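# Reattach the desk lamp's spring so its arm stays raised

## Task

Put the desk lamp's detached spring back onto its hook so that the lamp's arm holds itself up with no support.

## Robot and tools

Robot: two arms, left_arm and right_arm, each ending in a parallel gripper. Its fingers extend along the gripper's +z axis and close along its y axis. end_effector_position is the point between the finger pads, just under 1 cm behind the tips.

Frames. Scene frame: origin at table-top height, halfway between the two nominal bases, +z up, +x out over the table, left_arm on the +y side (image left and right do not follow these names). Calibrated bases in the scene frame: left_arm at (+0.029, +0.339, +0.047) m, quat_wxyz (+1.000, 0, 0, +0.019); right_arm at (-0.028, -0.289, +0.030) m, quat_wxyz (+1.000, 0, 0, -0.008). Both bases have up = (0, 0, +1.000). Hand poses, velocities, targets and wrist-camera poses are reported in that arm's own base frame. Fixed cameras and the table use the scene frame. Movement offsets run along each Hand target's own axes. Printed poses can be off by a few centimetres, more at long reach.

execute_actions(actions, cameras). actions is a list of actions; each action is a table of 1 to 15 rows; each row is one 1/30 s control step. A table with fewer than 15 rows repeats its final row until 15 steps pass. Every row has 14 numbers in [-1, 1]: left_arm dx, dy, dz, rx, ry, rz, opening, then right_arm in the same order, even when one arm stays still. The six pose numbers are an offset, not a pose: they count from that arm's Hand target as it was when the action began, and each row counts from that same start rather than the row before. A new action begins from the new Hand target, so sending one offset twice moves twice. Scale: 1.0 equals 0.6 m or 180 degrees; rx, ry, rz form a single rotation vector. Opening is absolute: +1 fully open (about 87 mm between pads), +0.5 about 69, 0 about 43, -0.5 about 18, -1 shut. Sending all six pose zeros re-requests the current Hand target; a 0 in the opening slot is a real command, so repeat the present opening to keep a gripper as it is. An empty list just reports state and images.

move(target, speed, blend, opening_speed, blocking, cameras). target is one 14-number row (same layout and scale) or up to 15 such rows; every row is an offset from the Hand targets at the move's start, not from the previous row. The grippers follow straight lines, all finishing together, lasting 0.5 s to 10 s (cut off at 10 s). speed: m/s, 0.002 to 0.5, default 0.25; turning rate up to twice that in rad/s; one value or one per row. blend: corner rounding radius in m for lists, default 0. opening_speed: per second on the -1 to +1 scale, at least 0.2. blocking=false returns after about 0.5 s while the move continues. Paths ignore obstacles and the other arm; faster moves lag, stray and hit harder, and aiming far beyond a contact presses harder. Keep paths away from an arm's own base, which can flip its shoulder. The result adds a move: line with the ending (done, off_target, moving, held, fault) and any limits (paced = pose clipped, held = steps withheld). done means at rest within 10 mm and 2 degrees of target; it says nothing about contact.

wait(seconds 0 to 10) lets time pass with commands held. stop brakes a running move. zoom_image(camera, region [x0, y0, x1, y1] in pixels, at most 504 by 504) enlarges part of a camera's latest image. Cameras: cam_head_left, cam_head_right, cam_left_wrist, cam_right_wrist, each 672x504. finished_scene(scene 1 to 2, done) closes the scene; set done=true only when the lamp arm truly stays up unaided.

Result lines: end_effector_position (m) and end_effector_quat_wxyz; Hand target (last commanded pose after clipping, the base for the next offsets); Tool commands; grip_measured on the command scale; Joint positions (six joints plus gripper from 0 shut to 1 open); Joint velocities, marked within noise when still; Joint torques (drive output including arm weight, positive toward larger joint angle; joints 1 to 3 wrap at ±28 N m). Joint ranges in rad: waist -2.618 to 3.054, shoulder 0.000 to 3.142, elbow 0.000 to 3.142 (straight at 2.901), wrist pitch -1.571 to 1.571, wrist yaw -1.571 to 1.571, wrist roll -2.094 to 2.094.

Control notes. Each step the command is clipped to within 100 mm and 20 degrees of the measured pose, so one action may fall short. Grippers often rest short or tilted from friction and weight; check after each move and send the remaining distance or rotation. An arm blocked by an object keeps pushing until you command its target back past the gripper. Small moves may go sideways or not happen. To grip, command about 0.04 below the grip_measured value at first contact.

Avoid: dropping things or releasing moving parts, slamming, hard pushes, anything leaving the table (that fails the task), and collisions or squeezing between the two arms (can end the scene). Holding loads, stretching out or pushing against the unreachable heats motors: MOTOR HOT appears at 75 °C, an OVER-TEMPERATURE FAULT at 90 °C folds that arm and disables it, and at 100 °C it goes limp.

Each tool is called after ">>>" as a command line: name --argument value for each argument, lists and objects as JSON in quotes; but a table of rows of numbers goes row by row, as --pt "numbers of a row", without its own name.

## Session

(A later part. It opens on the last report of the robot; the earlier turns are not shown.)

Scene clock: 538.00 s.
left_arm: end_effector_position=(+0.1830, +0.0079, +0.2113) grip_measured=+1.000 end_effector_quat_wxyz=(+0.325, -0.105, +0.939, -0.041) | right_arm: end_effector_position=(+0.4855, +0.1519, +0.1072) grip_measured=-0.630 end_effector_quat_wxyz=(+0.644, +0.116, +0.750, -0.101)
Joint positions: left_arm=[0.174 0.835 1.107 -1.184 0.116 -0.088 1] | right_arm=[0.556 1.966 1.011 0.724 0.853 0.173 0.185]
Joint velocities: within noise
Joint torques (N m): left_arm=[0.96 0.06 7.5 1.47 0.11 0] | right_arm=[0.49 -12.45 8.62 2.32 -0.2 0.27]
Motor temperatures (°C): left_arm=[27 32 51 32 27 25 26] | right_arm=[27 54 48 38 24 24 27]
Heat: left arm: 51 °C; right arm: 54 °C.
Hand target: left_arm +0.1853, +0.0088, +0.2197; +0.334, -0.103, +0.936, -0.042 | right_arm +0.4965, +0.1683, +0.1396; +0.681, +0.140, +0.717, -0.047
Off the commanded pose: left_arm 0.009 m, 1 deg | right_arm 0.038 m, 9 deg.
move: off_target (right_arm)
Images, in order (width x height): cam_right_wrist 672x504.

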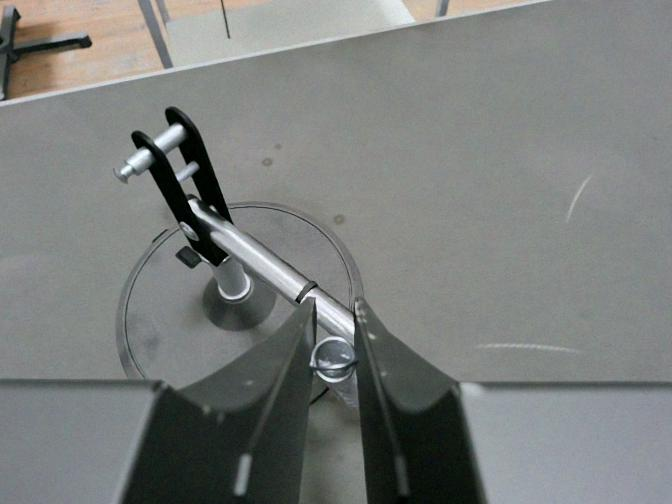

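>>> execute_actions --actions '[]'

>>> zoom_image --camera "cam_head_right" --region '[280, 120, 480, 300]'

>>> zoom_image --camera "cam_head_left" --region '[280, 120, 480, 300]'

Scene clock: 548.50 s.
left_arm: end_effector_position=(+0.1830, +0.0079, +0.2113) grip_measured=+1.000 end_effector_quat_wxyz=(+0.325, -0.105, +0.939, -0.041) | right_arm: end_effector_position=(+0.4855, +0.1519, +0.1072) grip_measured=-0.630 end_effector_quat_wxyz=(+0.644, +0.116, +0.750, -0.101)
Joint positions: left_arm=[0.174 0.835 1.107 -1.184 0.116 -0.088 1] | right_arm=[0.556 1.966 1.011 0.724 0.853 0.173 0.185]
Joint velocities: within noise
Joint torques (N m): left_arm=[0.98 0.05 7.49 1.47 0.12 0] | right_arm=[0.47 -12.49 8.62 2.32 -0.19 0.26]
Motor temperatures (°C): left_arm=[27 32 51 32 27 25 26] | right_arm=[27 56 48 40 23 24 27]
Heat: left arm: 51 °C; right arm: 56 °C.
Hand target: left_arm +0.1853, +0.0088, +0.2197; +0.334, -0.103, +0.936, -0.042 | right_arm +0.4965, +0.1683, +0.1396; +0.681, +0.140, +0.717, -0.047
Tool commands: left_gripper/opening=+1.0 right_gripper/opening=-1.0
Off the commanded pose: left_arm 0.009 m, 1 deg | right_arm 0.038 m, 9 deg.

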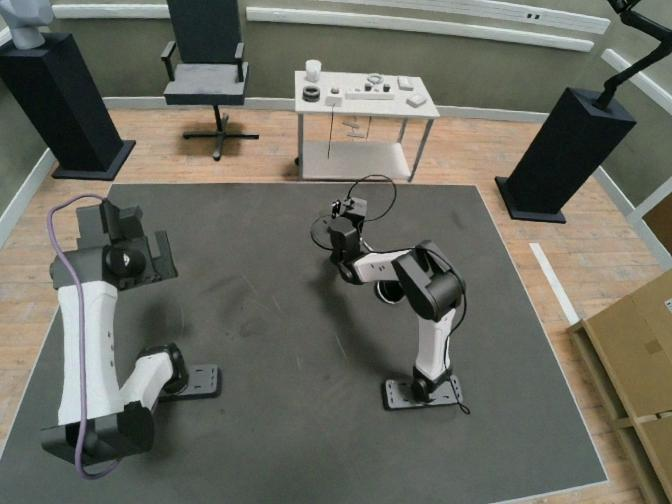

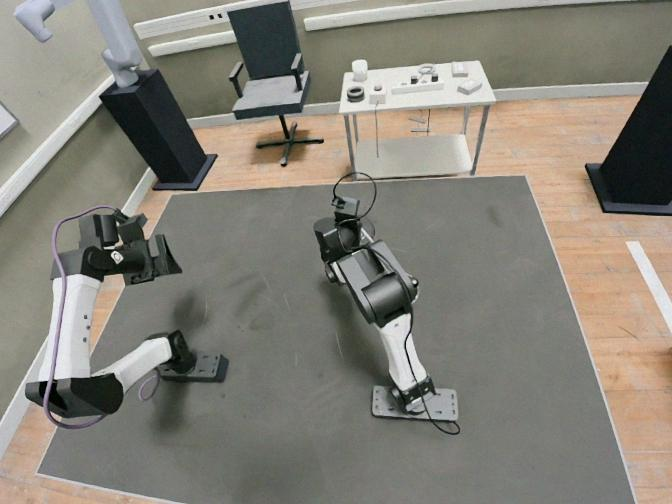

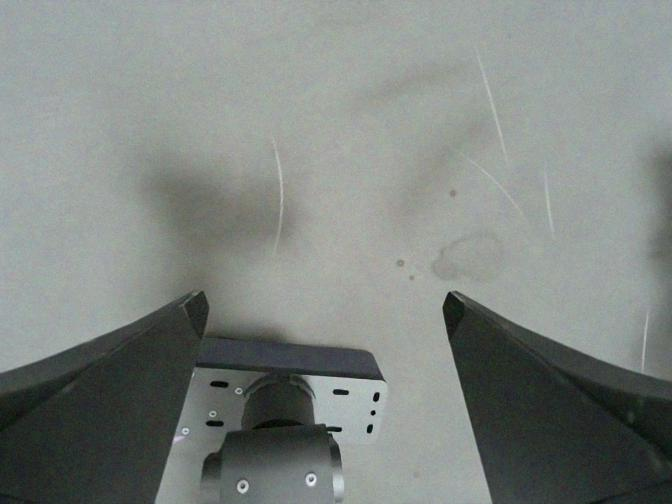

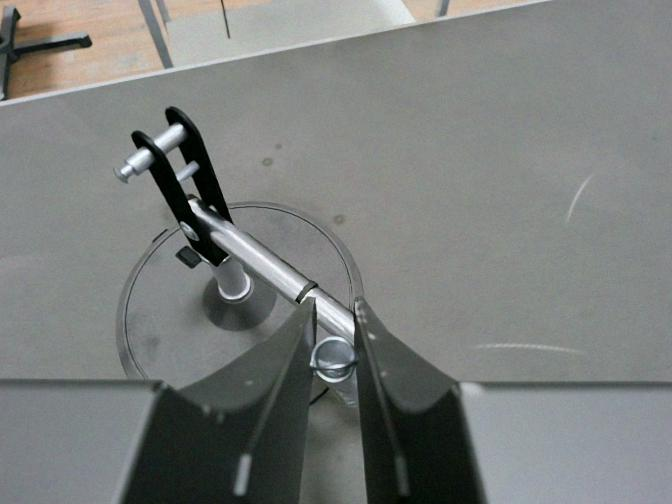

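Scaled by 2.520 from the camera's 672x504 image, which has a finer 960x720 frame.

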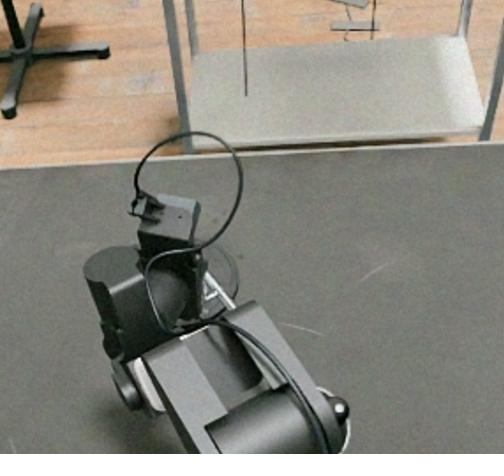

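Scaled by 2.520 from the camera's 672x504 image, which has a finer 960x720 frame.

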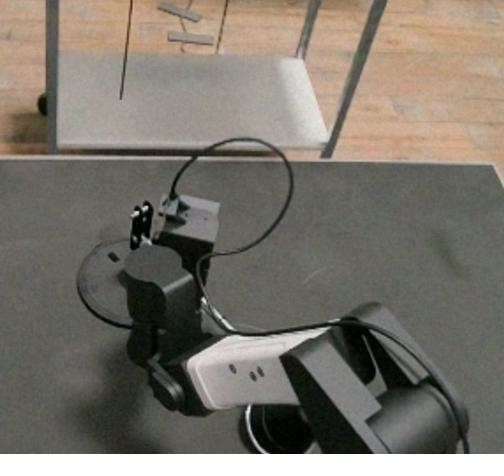

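>>> move --target '[0,0,0,0,0,0,1,0.07,-0.08,-0.3,0,0,0,-1]' --speed 0.07 --cameras '["cam_right_wrist","cam_head_right","cam_head_left"]'

Scene clock: 565.00 s.
left_arm: end_effector_position=(+0.1830, +0.0079, +0.2113) grip_measured=+1.000 end_effector_quat_wxyz=(+0.325, -0.105, +0.939, -0.041) | right_arm: end_effector_position=(+0.3135, +0.1762, +0.0933) grip_measured=-0.630 end_effector_quat_wxyz=(+0.672, +0.120, +0.728, -0.056)
Joint positions: left_arm=[0.174 0.835 1.107 -1.184 0.116 -0.088 1] | right_arm=[0.971 1.665 0.461 0.948 1.208 0.32 0.185]
Joint velocities: within noise
Joint torques (N m): left_arm=[0.99 0.05 7.51 1.47 0.12 -0.01] | right_arm=[1.13 -9.39 4.41 1.48 0.54 0.06]
Motor temperatures (°C): left_arm=[27 32 51 32 27 25 26] | right_arm=[27 57 47 40 23 24 27]
Heat: left arm: 51 °C; right arm: 57 °C.
Hand target: left_arm +0.1853, +0.0088, +0.2197; +0.334, -0.103, +0.936, -0.042 | right_arm +0.3089, +0.1747, +0.1042; +0.681, +0.140, +0.717, -0.047
Off the commanded pose: left_arm 0.009 m, 1 deg | right_arm 0.012 m, 3 deg.
move: off_target (right_arm)
Images, in order (width x height): cam_head_left 672x504, cam_head_right 672x504, cam_right_wrist 672x504.

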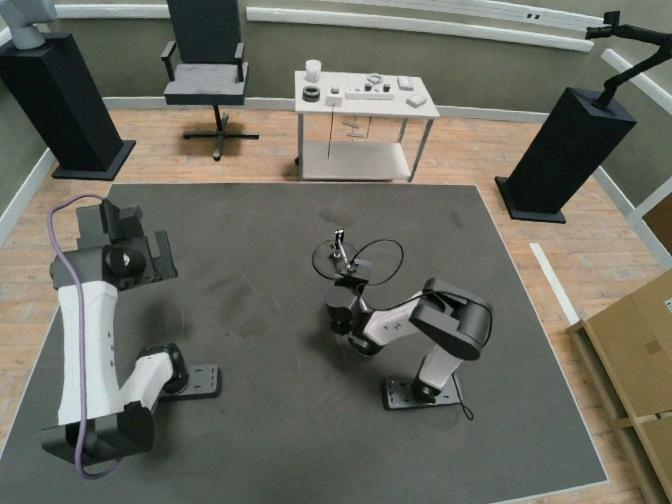

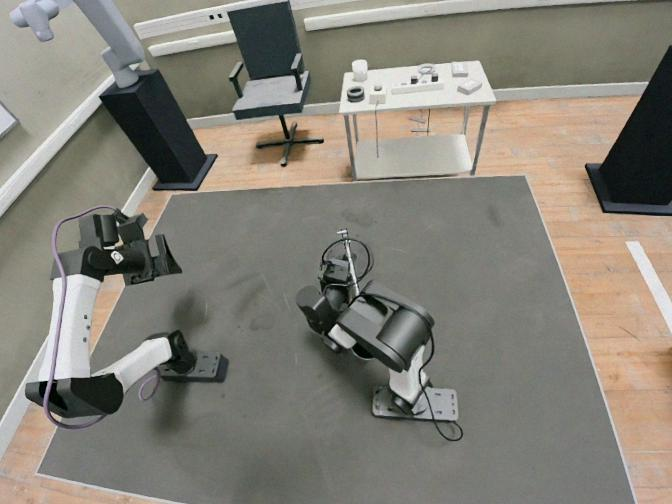

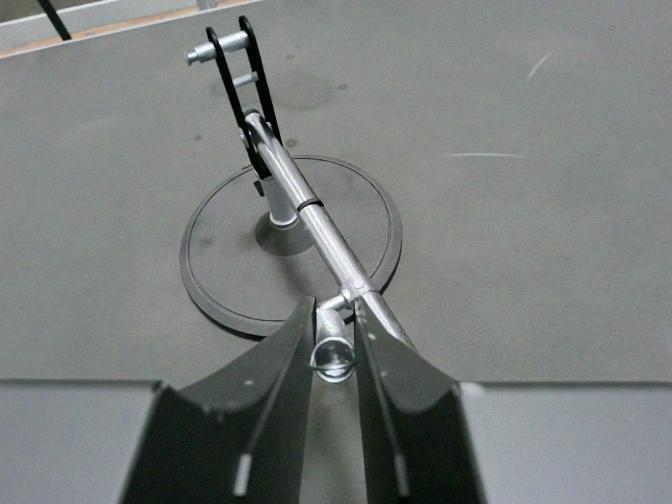

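>>> move --target '[0,0,0,0,0,0,1,0.12,-0.01,-0.04,0,0,0,-1]' --speed 0.06 --cameras '["cam_right_wrist","cam_head_right"]'

Scene clock: 574.80 s.
left_arm: end_effector_position=(+0.1830, +0.0079, +0.2113) grip_measured=+1.000 end_effector_quat_wxyz=(+0.325, -0.105, +0.939, -0.041) | right_arm: end_effector_position=(+0.2930, +0.1863, +0.0533) grip_measured=-0.627 end_effector_quat_wxyz=(+0.692, +0.186, +0.697, -0.022)
Joint positions: left_arm=[0.174 0.835 1.107 -1.184 0.116 -0.088 1] | right_arm=[1.072 1.955 0.415 1.345 1.361 0.419 0.187]
Joint velocities: within noise
Joint torques (N m): left_arm=[0.98 0.06 7.51 1.47 0.12 -0.01] | right_arm=[2.17 -4.25 1.01 0.63 0.02 -0.08]
Motor temperatures (°C): left_arm=[27 32 51 32 27 25 26] | right_arm=[27 54 45 39 23 24 27]
Heat: left arm: 51 °C; right arm: 54 °C.
Hand target: left_arm +0.1853, +0.0088, +0.2197; +0.334, -0.103, +0.936, -0.042 | right_arm +0.2818, +0.1850, +0.0339; +0.681, +0.140, +0.717, -0.047
Off the commanded pose: left_arm 0.009 m, 1 deg | right_arm 0.022 m, 7 deg.
move: off_target (right_arm)
Images, in order (width x height): cam_head_right 672x504, cam_right_wrist 672x504.

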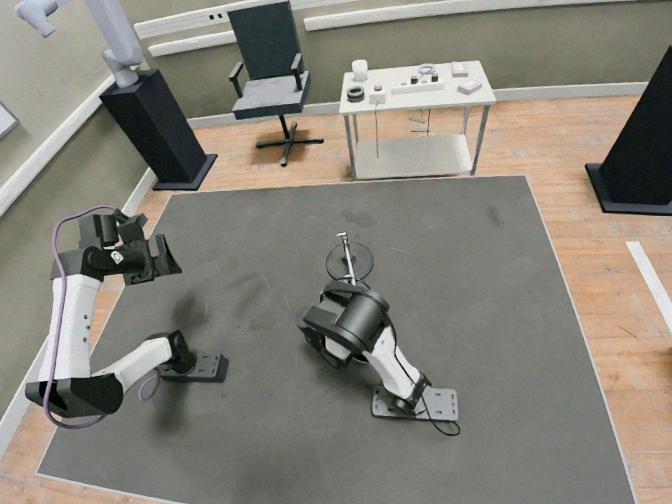

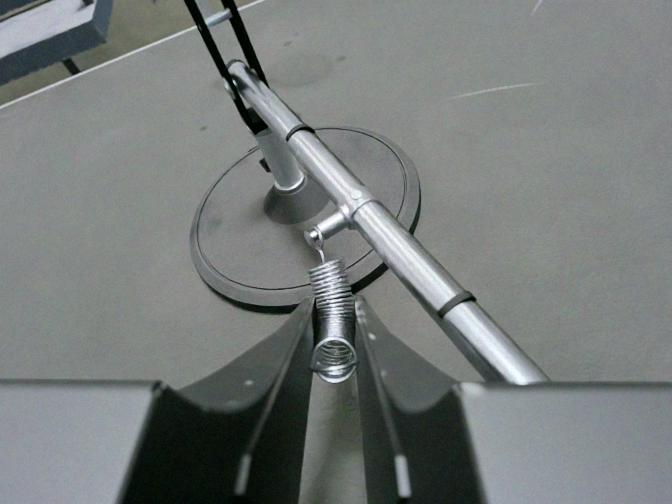

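>>> move --pt "0 0 0 0 0 0 1 -0.025 -0.01 0.02 0 0 0 -1" --pt "0 0 0 0 0 0 1 -0.025 -0.01 0.02 0 0 0 0.3" --pt "0 0 0 0 0 0 1 -0.025 -0.01 -0.1 0 0 0 0.3" --speed 0.1 --cameras '["cam_right_wrist","cam_head_right"]'

Scene clock: 604.03 s.
left_arm: end_effector_position=(+0.1830, +0.0079, +0.2113) grip_measured=+1.000 end_effector_quat_wxyz=(+0.325, -0.105, +0.939, -0.041) | right_arm: end_effector_position=(+0.2250, +0.1940, +0.0492) grip_measured=+0.300 end_effector_quat_wxyz=(+0.705, +0.118, +0.698, -0.040)
Joint positions: left_arm=[0.174 0.835 1.107 -1.184 0.116 -0.088 1] | right_arm=[1.343 1.876 0.339 1.096 1.567 0.551 0.65]
Joint velocities: within noise
Joint torques (N m): left_arm=[0.96 0.05 7.51 1.47 0.12 -0.01] | right_arm=[0.36 -7.61 2.56 1.07 0.37 0.07]
Motor temperatures (°C): left_arm=[27 31 51 32 27 25 26] | right_arm=[27 48 42 36 23 24 27]
Heat: left arm: 51 °C; right arm: 48 °C.
Hand target: left_arm +0.1853, +0.0088, +0.2197; +0.334, -0.103, +0.936, -0.042 | right_arm +0.2229, +0.1927, +0.0521; +0.681, +0.140, +0.717, -0.047
Off the commanded pose: left_arm 0.009 m, 1 deg | right_arm 0.004 m, 4 deg.
move: off_target (right_arm); target 2's new opening was sent with right_arm's hand 0.014 m and 5 deg from that target
Images, in order (width x height): cam_head_right 672x504, cam_right_wrist 672x504.

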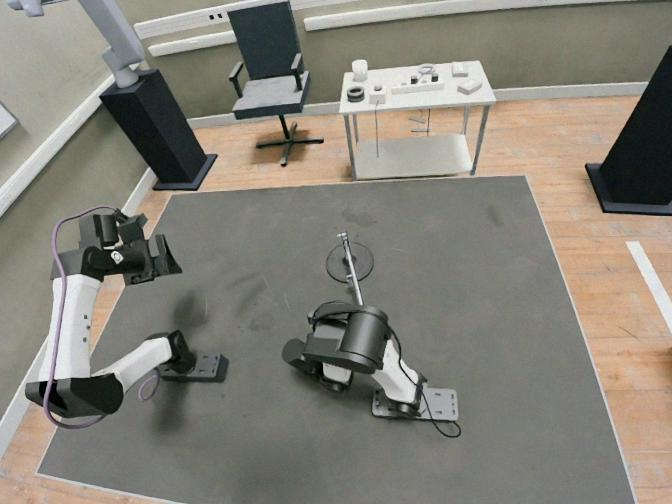

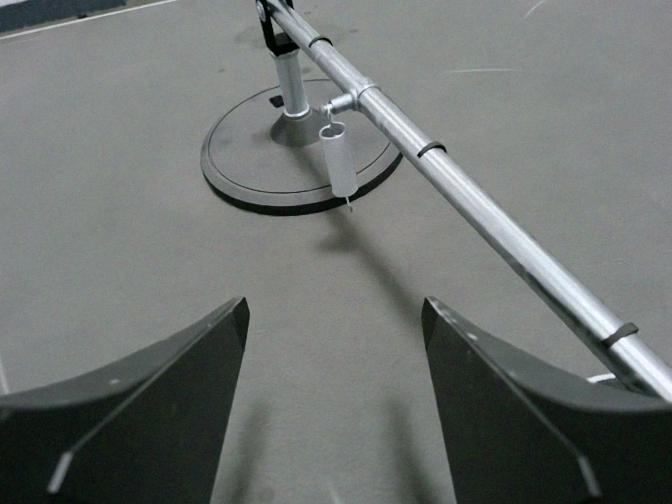

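>>> move --pt "0 0 0 0 0 0 1 -0.38 0.047 -0.026 0 0 0 0.3" --pt "0 0 0 0 0 0 1 -0.443 -0.37 0.139 0 0 0 -1" --pt "0 0 0 0 0 0 1 -0.443 -0.37 0.139 -0.424 0.053 -0.029 -1" --speed 0.22 --cameras '["cam_right_wrist","cam_head_right"]'

Scene clock: 616.93 s.
left_arm: end_effector_position=(+0.1830, +0.0079, +0.2113) grip_measured=+1.000 end_effector_quat_wxyz=(+0.325, -0.105, +0.939, -0.041) | right_arm: end_effector_position=(+0.2536, -0.0749, +0.2719) grip_measured=-1.000 end_effector_quat_wxyz=(+0.662, -0.139, +0.696, +0.240)
Joint positions: left_arm=[0.174 0.835 1.107 -1.184 0.116 -0.088 1] | right_arm=[-1.011 1.033 0.832 -0.301 -1.553 -0.351 0]
Joint velocities: within noise
Joint torques (N m): left_arm=[0.98 0.05 7.5 1.47 0.12 -0.01] | right_arm=[-0.65 -1.8 11.18 0.95 -0.37 -0.16]
Motor temperatures (°C): left_arm=[27 31 51 32 27 25 26] | right_arm=[27 46 43 36 23 24 27]
Heat: left arm: 51 °C; right arm: 46 °C.
Hand target: left_arm +0.1853, +0.0088, +0.2197; +0.334, -0.103, +0.936, -0.042 | right_arm +0.2533, -0.0776, +0.2821; +0.603, -0.268, +0.671, +0.337
Off the commanded pose: left_arm 0.009 m, 1 deg | right_arm 0.011 m, 31 deg; orientation clipped.
joint sent to its limit (right arm) — joint 5 (wrist yaw), lower limit. The joint targets are off in orientation, not in position.
move: off_target (right_arm); target 2's new opening was sent with right_arm's hand 0.013 m and 1 deg from that target; limits=paced
Images, in order (width x height): cam_head_right 672x504, cam_right_wrist 672x504.

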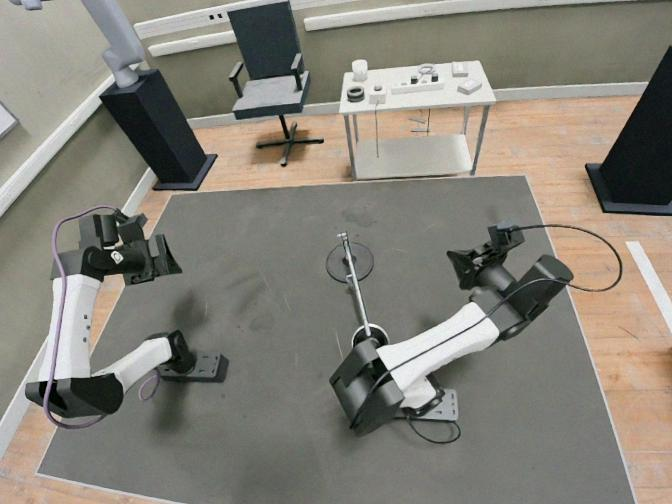

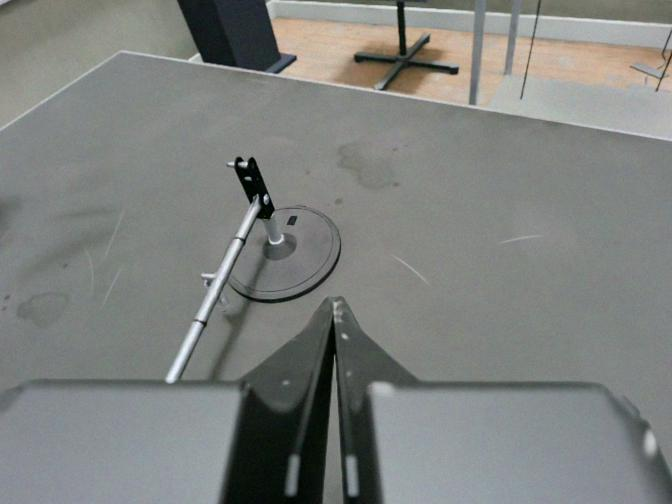

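>>> move --pt "0 0 0 0 0 0 1 0.143 0.133 0.19 0 0 0 -1" --pt "0 0 0 0 0 0 1 0.41 0.098 0.203 0 0 0 -1" --speed 0.12 --cameras '["cam_right_wrist","cam_head_right"]'

>>> zoom_image --camera "cam_head_right" --region '[270, 210, 470, 430]'

Scene clock: 637.13 s.
left_arm: end_effector_position=(+0.1830, +0.0079, +0.2113) grip_measured=+1.000 end_effector_quat_wxyz=(+0.325, -0.105, +0.939, -0.041) | right_arm: end_effector_position=(+0.2548, +0.0648, +0.0403) grip_measured=-1.000 end_effector_quat_wxyz=(+0.598, -0.275, +0.675, +0.334)
Joint positions: left_arm=[0.174 0.835 1.107 -1.184 0.116 -0.088 1] | right_arm=[-0.451 1.887 0.054 1.561 -1.339 -0.142 0]
Joint velocities: within noise
Joint torques (N m): left_arm=[0.99 0.05 7.51 1.47 0.12 -0.01] | right_arm=[-0.47 -3.89 1.16 1.46 -0.16 0.06]
Motor temperatures (°C): left_arm=[27 31 51 32 27 25 26] | right_arm=[27 43 44 35 23 24 26]
Heat: left arm: 51 °C; right arm: 44 °C.
Hand target: left_arm +0.1853, +0.0088, +0.2197; +0.334, -0.103, +0.936, -0.042 | right_arm +0.2530, +0.0655, +0.0406; +0.603, -0.268, +0.671, +0.337
Off the commanded pose: left_arm 0.009 m, 1 deg | right_arm 0.002 m, 1 deg.
joint sent to its limit (right arm) — joint 4 (wrist pitch), upper limit. The joint targets still meet the commanded pose.
move: done
Images, in order (width x height): cam_head_right 672x504, cam_right_wrist 672x504.

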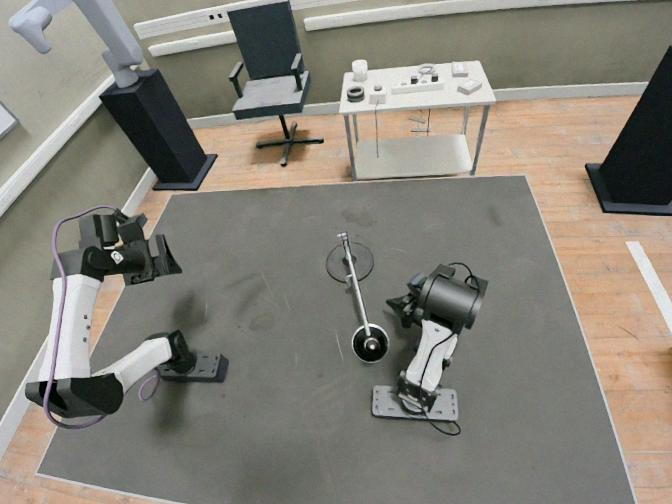

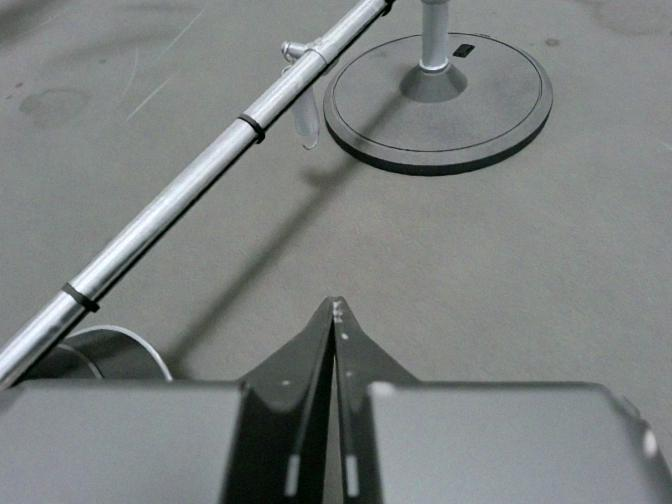

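Scaled by 2.291 from the camera's 672x504 image, which has a finer 960x720 frame.

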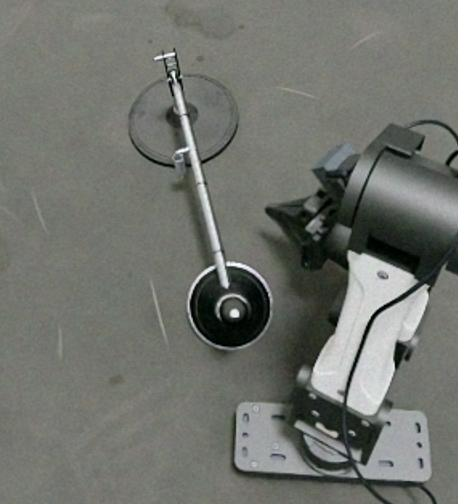

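>>> move --target '[0,0,0,0,0,0,1,0,0.072,0.2,0,0,0,-1]' --speed 0.1 --cameras '["cam_right_wrist","cam_head_right","cam_head_left"]'

Scene clock: 643.10 s.
left_arm: end_effector_position=(+0.1830, +0.0079, +0.2113) grip_measured=+1.000 end_effector_quat_wxyz=(+0.325, -0.105, +0.939, -0.041) | right_arm: end_effector_position=(+0.2905, +0.1813, +0.0351) grip_measured=-1.000 end_effector_quat_wxyz=(+0.571, -0.280, +0.699, +0.326)
Joint positions: left_arm=[0.174 0.835 1.107 -1.184 0.116 -0.088 1] | right_arm=[0.237 1.893 0.159 1.563 -0.655 0.032 0]
Joint velocities: within noise
Joint torques (N m): left_arm=[0.96 0.03 7.5 1.47 0.12 -0.01] | right_arm=[0.64 -5.08 4.6 1.77 -0.01 0.13]
Motor temperatures (°C): left_arm=[27 31 51 32 27 25 26] | right_arm=[27 43 43 35 23 24 26]
Heat: left arm: 51 °C; right arm: 43 °C.
Hand target: left_arm +0.1853, +0.0088, +0.2197; +0.334, -0.103, +0.936, -0.042 | right_arm +0.2953, +0.1858, +0.0407; +0.603, -0.268, +0.671, +0.338
Off the commanded pose: left_arm 0.009 m, 1 deg | right_arm 0.009 m, 5 deg.
joint sent to its limit (right arm) — joint 4 (wrist pitch), upper limit. The joint targets are off in orientation, not in position.
move: off_target (right_arm)
Images, in order (width x height): cam_head_left 672x504, cam_head_right 672x504, cam_right_wrist 672x504.

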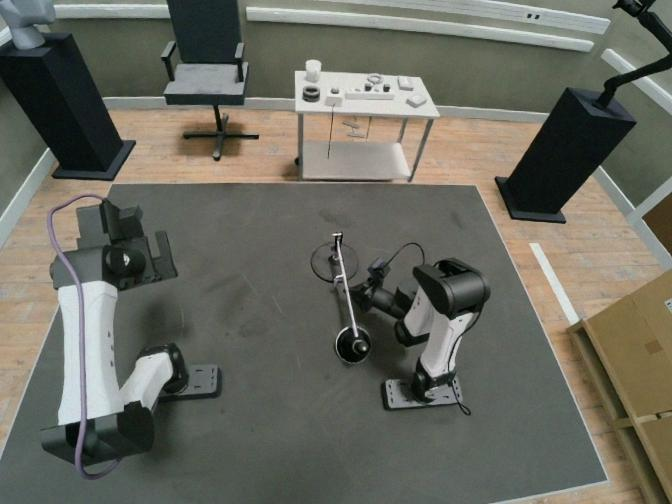

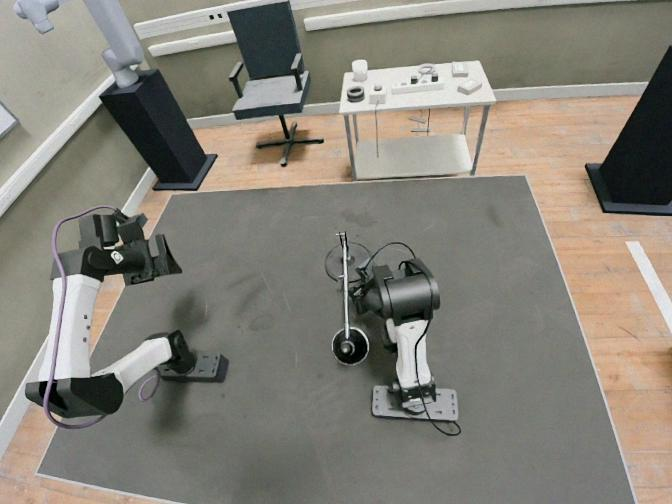

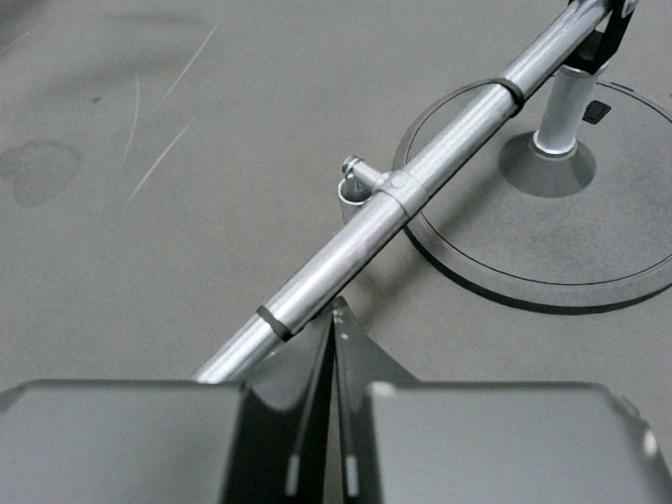

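>>> move --pt "0 0 0 0 0 0 1 0 0 -0.09 0 0 0 -1" --pt "0 0 0 0 0 0 1 0.055 0 -0.09 0 0 0 -1" --pt "0 0 0 0 0 0 1 0.055 0 0.07 0 0 0 -1" --speed 0.1 --cameras '["cam_right_wrist","cam_head_right"]'

Scene clock: 652.47 s.
left_arm: end_effector_position=(+0.1830, +0.0079, +0.2113) grip_measured=+1.000 end_effector_quat_wxyz=(+0.325, -0.105, +0.939, -0.041) | right_arm: end_effector_position=(+0.3139, +0.2135, +0.0017) grip_measured=-1.000 end_effector_quat_wxyz=(+0.554, -0.290, +0.712, +0.319)
Joint positions: left_arm=[0.174 0.835 1.107 -1.184 0.116 -0.088 1] | right_arm=[0.353 2.094 0.311 1.568 -0.546 0.023 0]
Joint velocities: within noise
Joint torques (N m): left_arm=[0.98 0.06 7.5 1.47 0.11 -0.01] | right_arm=[0.72 -6.52 4.44 1.75 -0.01 0.11]
Motor temperatures (°C): left_arm=[27 31 51 32 27 25 26] | right_arm=[27 43 43 36 23 24 26]
Heat: left arm: 51 °C; right arm: 43 °C.
Hand target: left_arm +0.1853, +0.0088, +0.2197; +0.334, -0.103, +0.936, -0.042 | right_arm +0.3175, +0.2199, +0.0062; +0.603, -0.268, +0.671, +0.337
Off the commanded pose: left_arm 0.009 m, 1 deg | right_arm 0.009 m, 8 deg.
joint sent to its limit (right arm) — joint 4 (wrist pitch), upper limit. The joint targets are off in orientation, not in position.
move: off_target (right_arm)
Images, in order (width x height): cam_head_right 672x504, cam_right_wrist 672x504.

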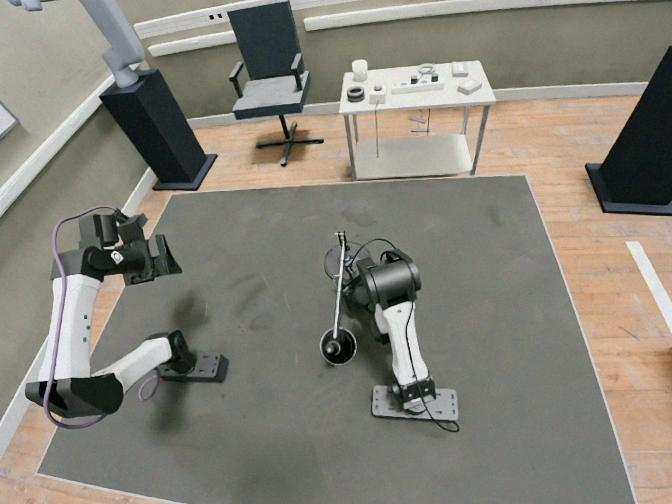

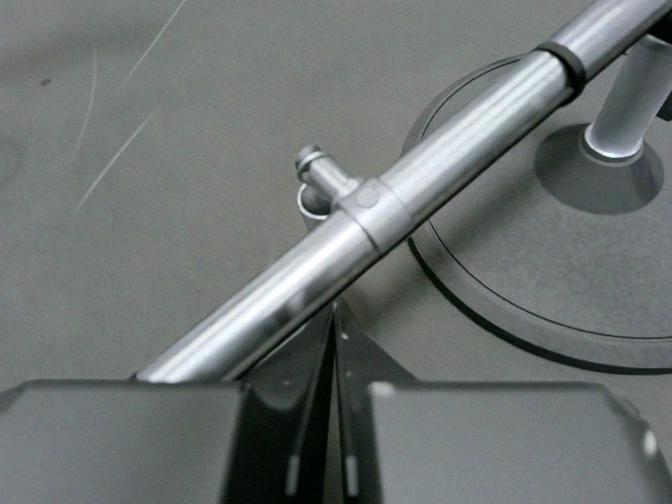

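>>> move --target '[0,0,0,0,0,0,1,-0.09,0,0.02,0,0,0,-1]' --speed 0.06 --cameras '["cam_right_wrist","cam_head_right","cam_head_left"]'

Scene clock: 657.73 s.
left_arm: end_effector_position=(+0.1830, +0.0079, +0.2113) grip_measured=+1.000 end_effector_quat_wxyz=(+0.325, -0.105, +0.939, -0.041) | right_arm: end_effector_position=(+0.3239, +0.2132, +0.0303) grip_measured=-1.000 end_effector_quat_wxyz=(+0.574, -0.259, +0.706, +0.322)
Joint positions: left_arm=[0.174 0.835 1.107 -1.184 0.116 -0.088 1] | right_arm=[0.353 1.983 0.311 1.52 -0.505 0.085 0]
Joint velocities: within noise
Joint torques (N m): left_arm=[0.96 0.06 7.5 1.47 0.12 -0.01] | right_arm=[1.36 -10.44 6.41 1.95 -0.2 0.14]
Motor temperatures (°C): left_arm=[27 31 51 32 27 25 26] | right_arm=[27 43 42 37 23 24 26]
Heat: left arm: 51 °C; right arm: 43 °C.
Hand target: left_arm +0.1853, +0.0088, +0.2197; +0.334, -0.103, +0.936, -0.042 | right_arm +0.3319, +0.2268, +0.0590; +0.603, -0.268, +0.671, +0.337
Off the commanded pose: left_arm 0.009 m, 1 deg | right_arm 0.033 m, 6 deg.
move: off_target (right_arm)
Images, in order (width x height): cam_head_left 672x504, cam_head_right 672x504, cam_right_wrist 672x504.

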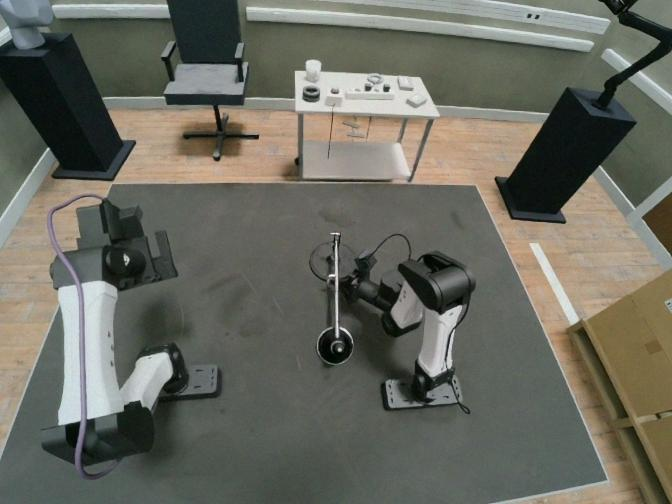

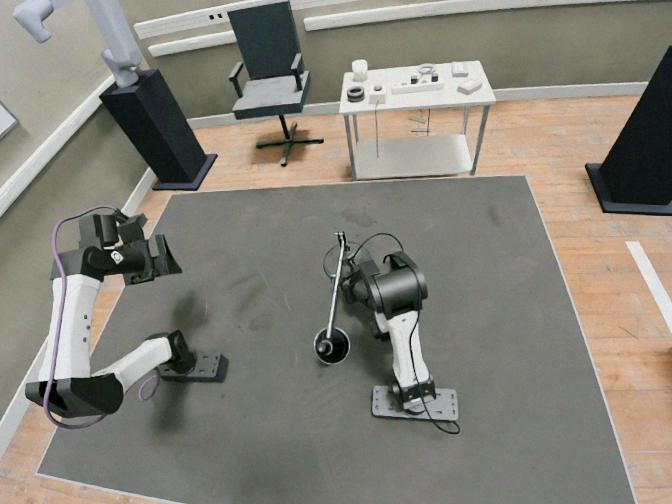

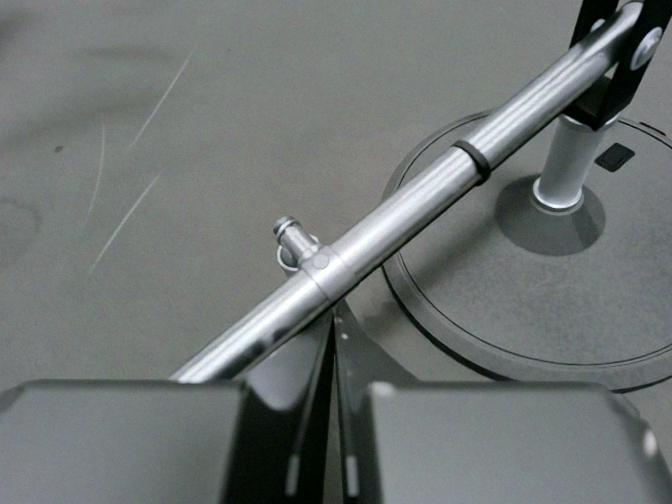

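>>> move --pt "0 0 0 0 0 0 1 -0.137 -0.005 0.045 0 0 0 -1" --pt "0 0 0 0 0 0 1 -0.23 -0.04 0.09 0 0 0 -1" --speed 0.07 --blend 0.02 --cameras '["cam_right_wrist","cam_head_right","cam_head_left"]'

Scene clock: 667.97 s.
left_arm: end_effector_position=(+0.1830, +0.0079, +0.2113) grip_measured=+1.000 end_effector_quat_wxyz=(+0.325, -0.105, +0.939, -0.041) | right_arm: end_effector_position=(+0.3976, +0.2473, +0.1709) grip_measured=-1.000 end_effector_quat_wxyz=(+0.590, -0.269, +0.683, +0.334)
Joint positions: left_arm=[0.174 0.835 1.107 -1.184 0.116 -0.088 1] | right_arm=[0.358 1.623 0.772 0.758 -0.53 0.094 0]
Joint velocities: within noise
Joint torques (N m): left_arm=[0.96 0.05 7.49 1.47 0.12 -0.01] | right_arm=[-0.9 -9.32 10.36 1.52 -0.1 0.05]
Motor temperatures (°C): left_arm=[27 31 51 32 27 25 26] | right_arm=[27 46 42 38 23 24 26]
Heat: left arm: 51 °C; right arm: 46 °C.
Hand target: left_arm +0.1853, +0.0088, +0.2197; +0.334, -0.103, +0.936, -0.042 | right_arm +0.4022, +0.2471, +0.1902; +0.603, -0.268, +0.671, +0.337
Off the commanded pose: left_arm 0.009 m, 1 deg | right_arm 0.020 m, 2 deg.
move: off_target (right_arm)
Images, in order (width x height): cam_head_left 672x504, cam_head_right 672x504, cam_right_wrist 672x504.

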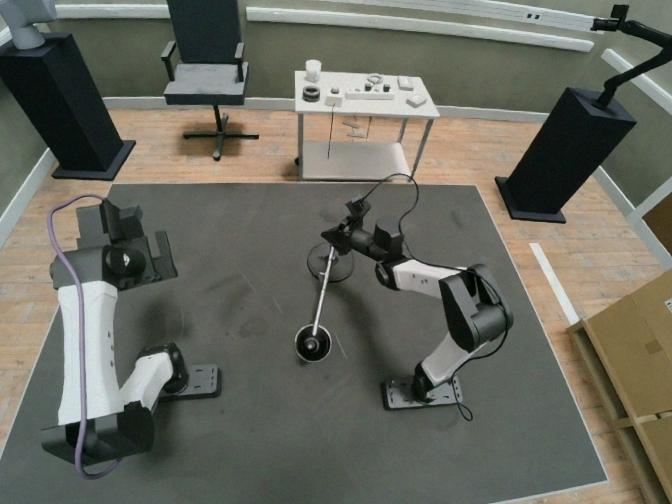

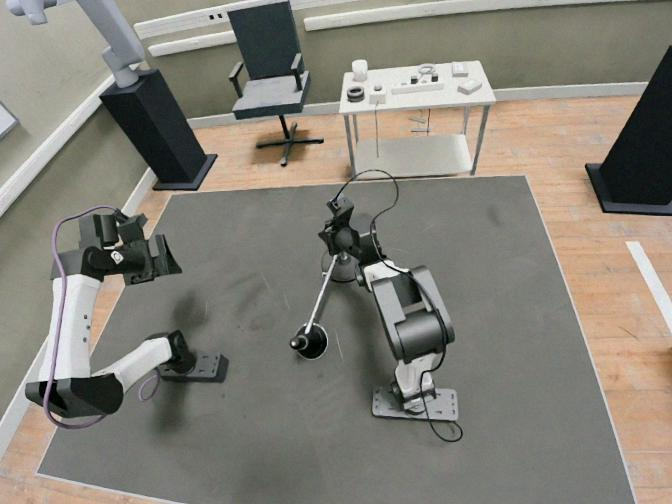

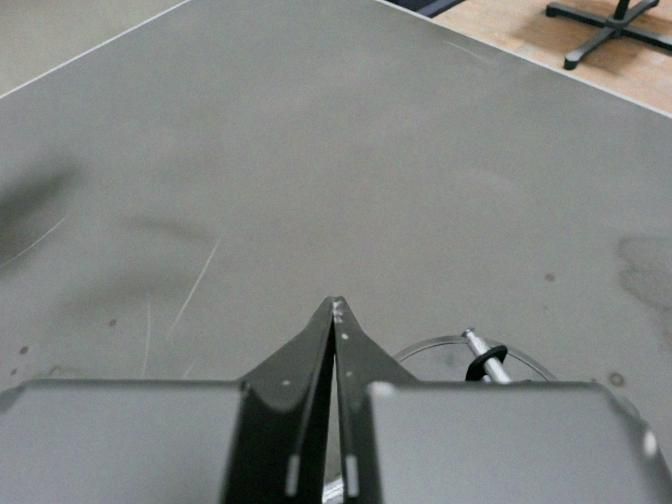

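>>> move --pt "0 0 0 0 0 0 1 -0.168 0.047 -0.242 0 0 0 -1" --pt "0 0 0 0 0 0 1 -0.048 0.22 -0.148 0.297 0.406 0.252 0.7" --speed 0.2 --cameras '["cam_right_wrist","cam_head_right","cam_head_left"]'

Scene clock: 696.37 s.
left_arm: end_effector_position=(+0.1830, +0.0079, +0.2113) grip_measured=+1.000 end_effector_quat_wxyz=(+0.325, -0.105, +0.939, -0.041) | right_arm: end_effector_position=(+0.2507, +0.2579, +0.2392) grip_measured=+0.700 end_effector_quat_wxyz=(+0.086, +0.121, +0.984, +0.104)
Joint positions: left_arm=[0.174 0.835 1.107 -1.184 0.116 -0.088 1] | right_arm=[0.698 1.848 2.095 -1.549 -0.017 0.944 0.85]
Joint velocities: within noise
Joint torques (N m): left_arm=[0.99 0.03 7.5 1.47 0.11 -0.01] | right_arm=[-0.01 -7.79 7.47 0.59 -0.05 0.09]
Motor temperatures (°C): left_arm=[27 31 51 32 27 25 26] | right_arm=[27 46 46 36 23 24 26]
Heat: left arm: 51 °C; right arm: 46 °C.
Hand target: left_arm +0.1853, +0.0088, +0.2197; +0.334, -0.103, +0.936, -0.042 | right_arm +0.2488, +0.2598, +0.2398; +0.000, +0.120, +0.993, -0.001
Off the commanded pose: left_arm 0.009 m, 1 deg | right_arm 0.003 m, 16 deg.
joint sent to its limit (right arm) — joint 4 (wrist pitch), lower limit. The joint targets are off in orientation, not in position.
move: off_target (right_arm); target 2's new opening was sent with right_arm's hand 0.003 m and 16 deg from that target
Images, in order (width x height): cam_head_left 672x504, cam_head_right 672x504, cam_right_wrist 672x504.

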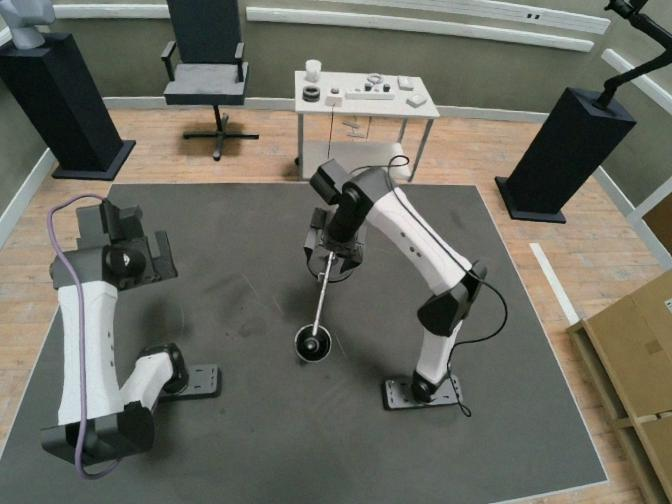

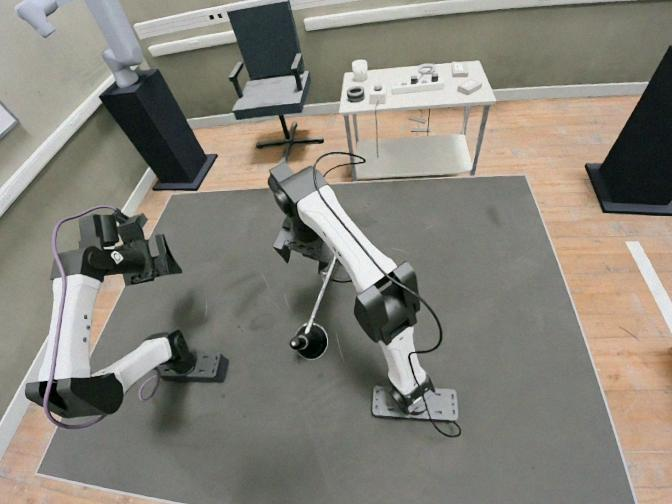

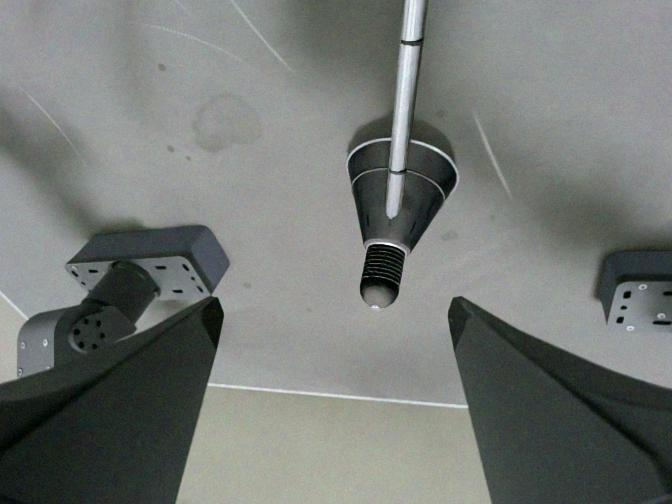

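>>> move --target '[0,0,0,0,0,0,1,0,0,0.2,0,0,0,0.7]' --speed 0.12 --cameras '["cam_right_wrist"]'

Scene clock: 711.67 s.
left_arm: end_effector_position=(+0.1830, +0.0079, +0.2113) grip_measured=+1.000 end_effector_quat_wxyz=(+0.325, -0.105, +0.939, -0.041) | right_arm: end_effector_position=(+0.2482, +0.2571, +0.1236) grip_measured=+0.700 end_effector_quat_wxyz=(-0.004, +0.120, +0.993, +0.000)
Joint positions: left_arm=[0.174 0.835 1.107 -1.184 0.116 -0.088 1] | right_arm=[0.705 2 1.836 -1.412 -0.007 0.945 0.85]
Joint velocities: within noise
Joint torques (N m): left_arm=[0.98 0.05 7.49 1.47 0.12 -0.01] | right_arm=[0.42 -9.91 5.85 0.4 0.2 0.06]
Motor temperatures (°C): left_arm=[27 30 51 32 27 25 26] | right_arm=[27 47 45 34 23 24 26]
Heat: left arm: 51 °C; right arm: 47 °C.
Hand target: left_arm +0.1853, +0.0088, +0.2197; +0.334, -0.103, +0.936, -0.042 | right_arm +0.2489, +0.2596, +0.1200; +0.001, +0.120, +0.993, -0.001
Off the commanded pose: left_arm 0.009 m, 1 deg | right_arm 0.005 m, 1 deg.
move: done
Images, in order (width x height): cam_right_wrist 672x504.

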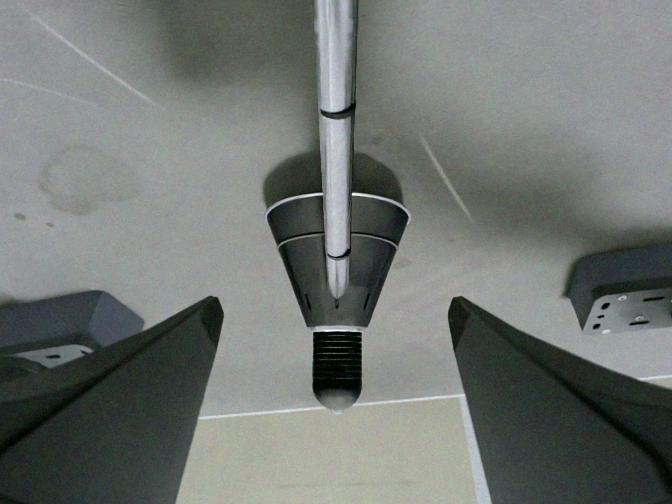

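>>> move --pt "0 0 0 0 0 0 1 0 0 0.125 0 0 0 0.7" --pt "0 0 0 0 0 0 1 0 0 0.125 0 0 0 -1" --speed 0.1 --cameras '["cam_right_wrist","cam_head_right"]'

Scene clock: 717.07 s.
left_arm: end_effector_position=(+0.1830, +0.0079, +0.2113) grip_measured=+1.000 end_effector_quat_wxyz=(+0.325, -0.105, +0.939, -0.041) | right_arm: end_effector_position=(+0.2494, +0.2575, +0.0495) grip_measured=-0.663 end_effector_quat_wxyz=(-0.002, +0.120, +0.993, +0.000)
Joint positions: left_arm=[0.174 0.835 1.107 -1.184 0.116 -0.088 1] | right_arm=[0.705 2.022 1.573 -1.125 -0.004 0.947 0.168]
Joint velocities: within noise
Joint torques (N m): left_arm=[0.99 0.06 7.5 1.47 0.12 -0.01] | right_arm=[0.4 -9.96 5.65 0.43 0.14 0.04]
Motor temperatures (°C): left_arm=[27 30 51 32 27 25 26] | right_arm=[27 48 45 34 23 24 26]
Heat: left arm: 51 °C; right arm: 48 °C.
Hand target: left_arm +0.1853, +0.0088, +0.2197; +0.334, -0.103, +0.936, -0.042 | right_arm +0.2490, +0.2595, +0.0449; +0.000, +0.120, +0.993, -0.001
Off the commanded pose: left_arm 0.009 m, 1 deg | right_arm 0.005 m, 0 deg.
move: done
Images, in order (width x height): cam_head_right 672x504, cam_right_wrist 672x504.

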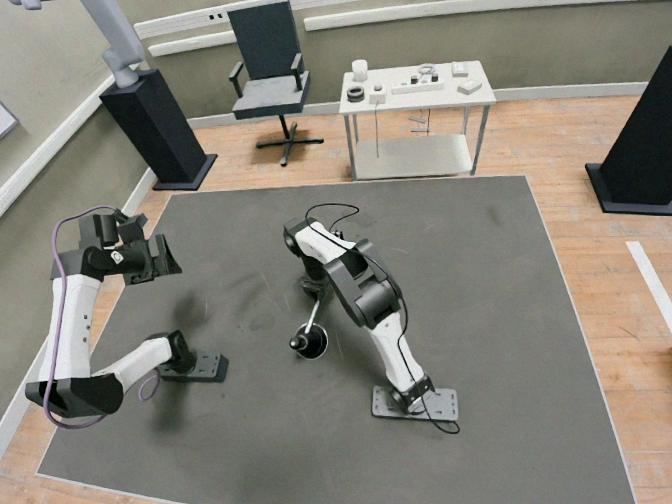

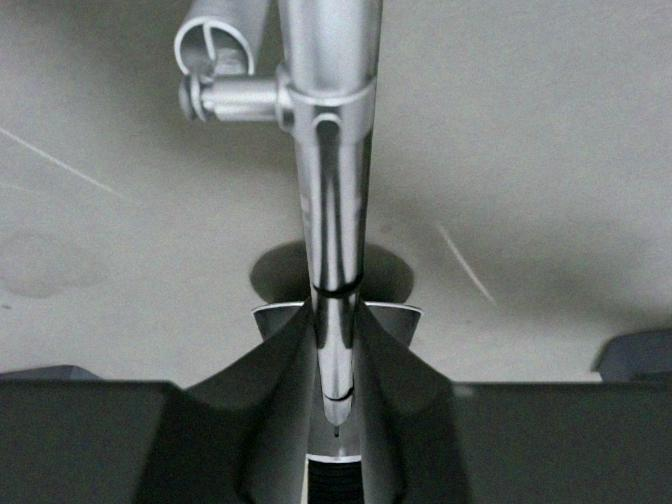

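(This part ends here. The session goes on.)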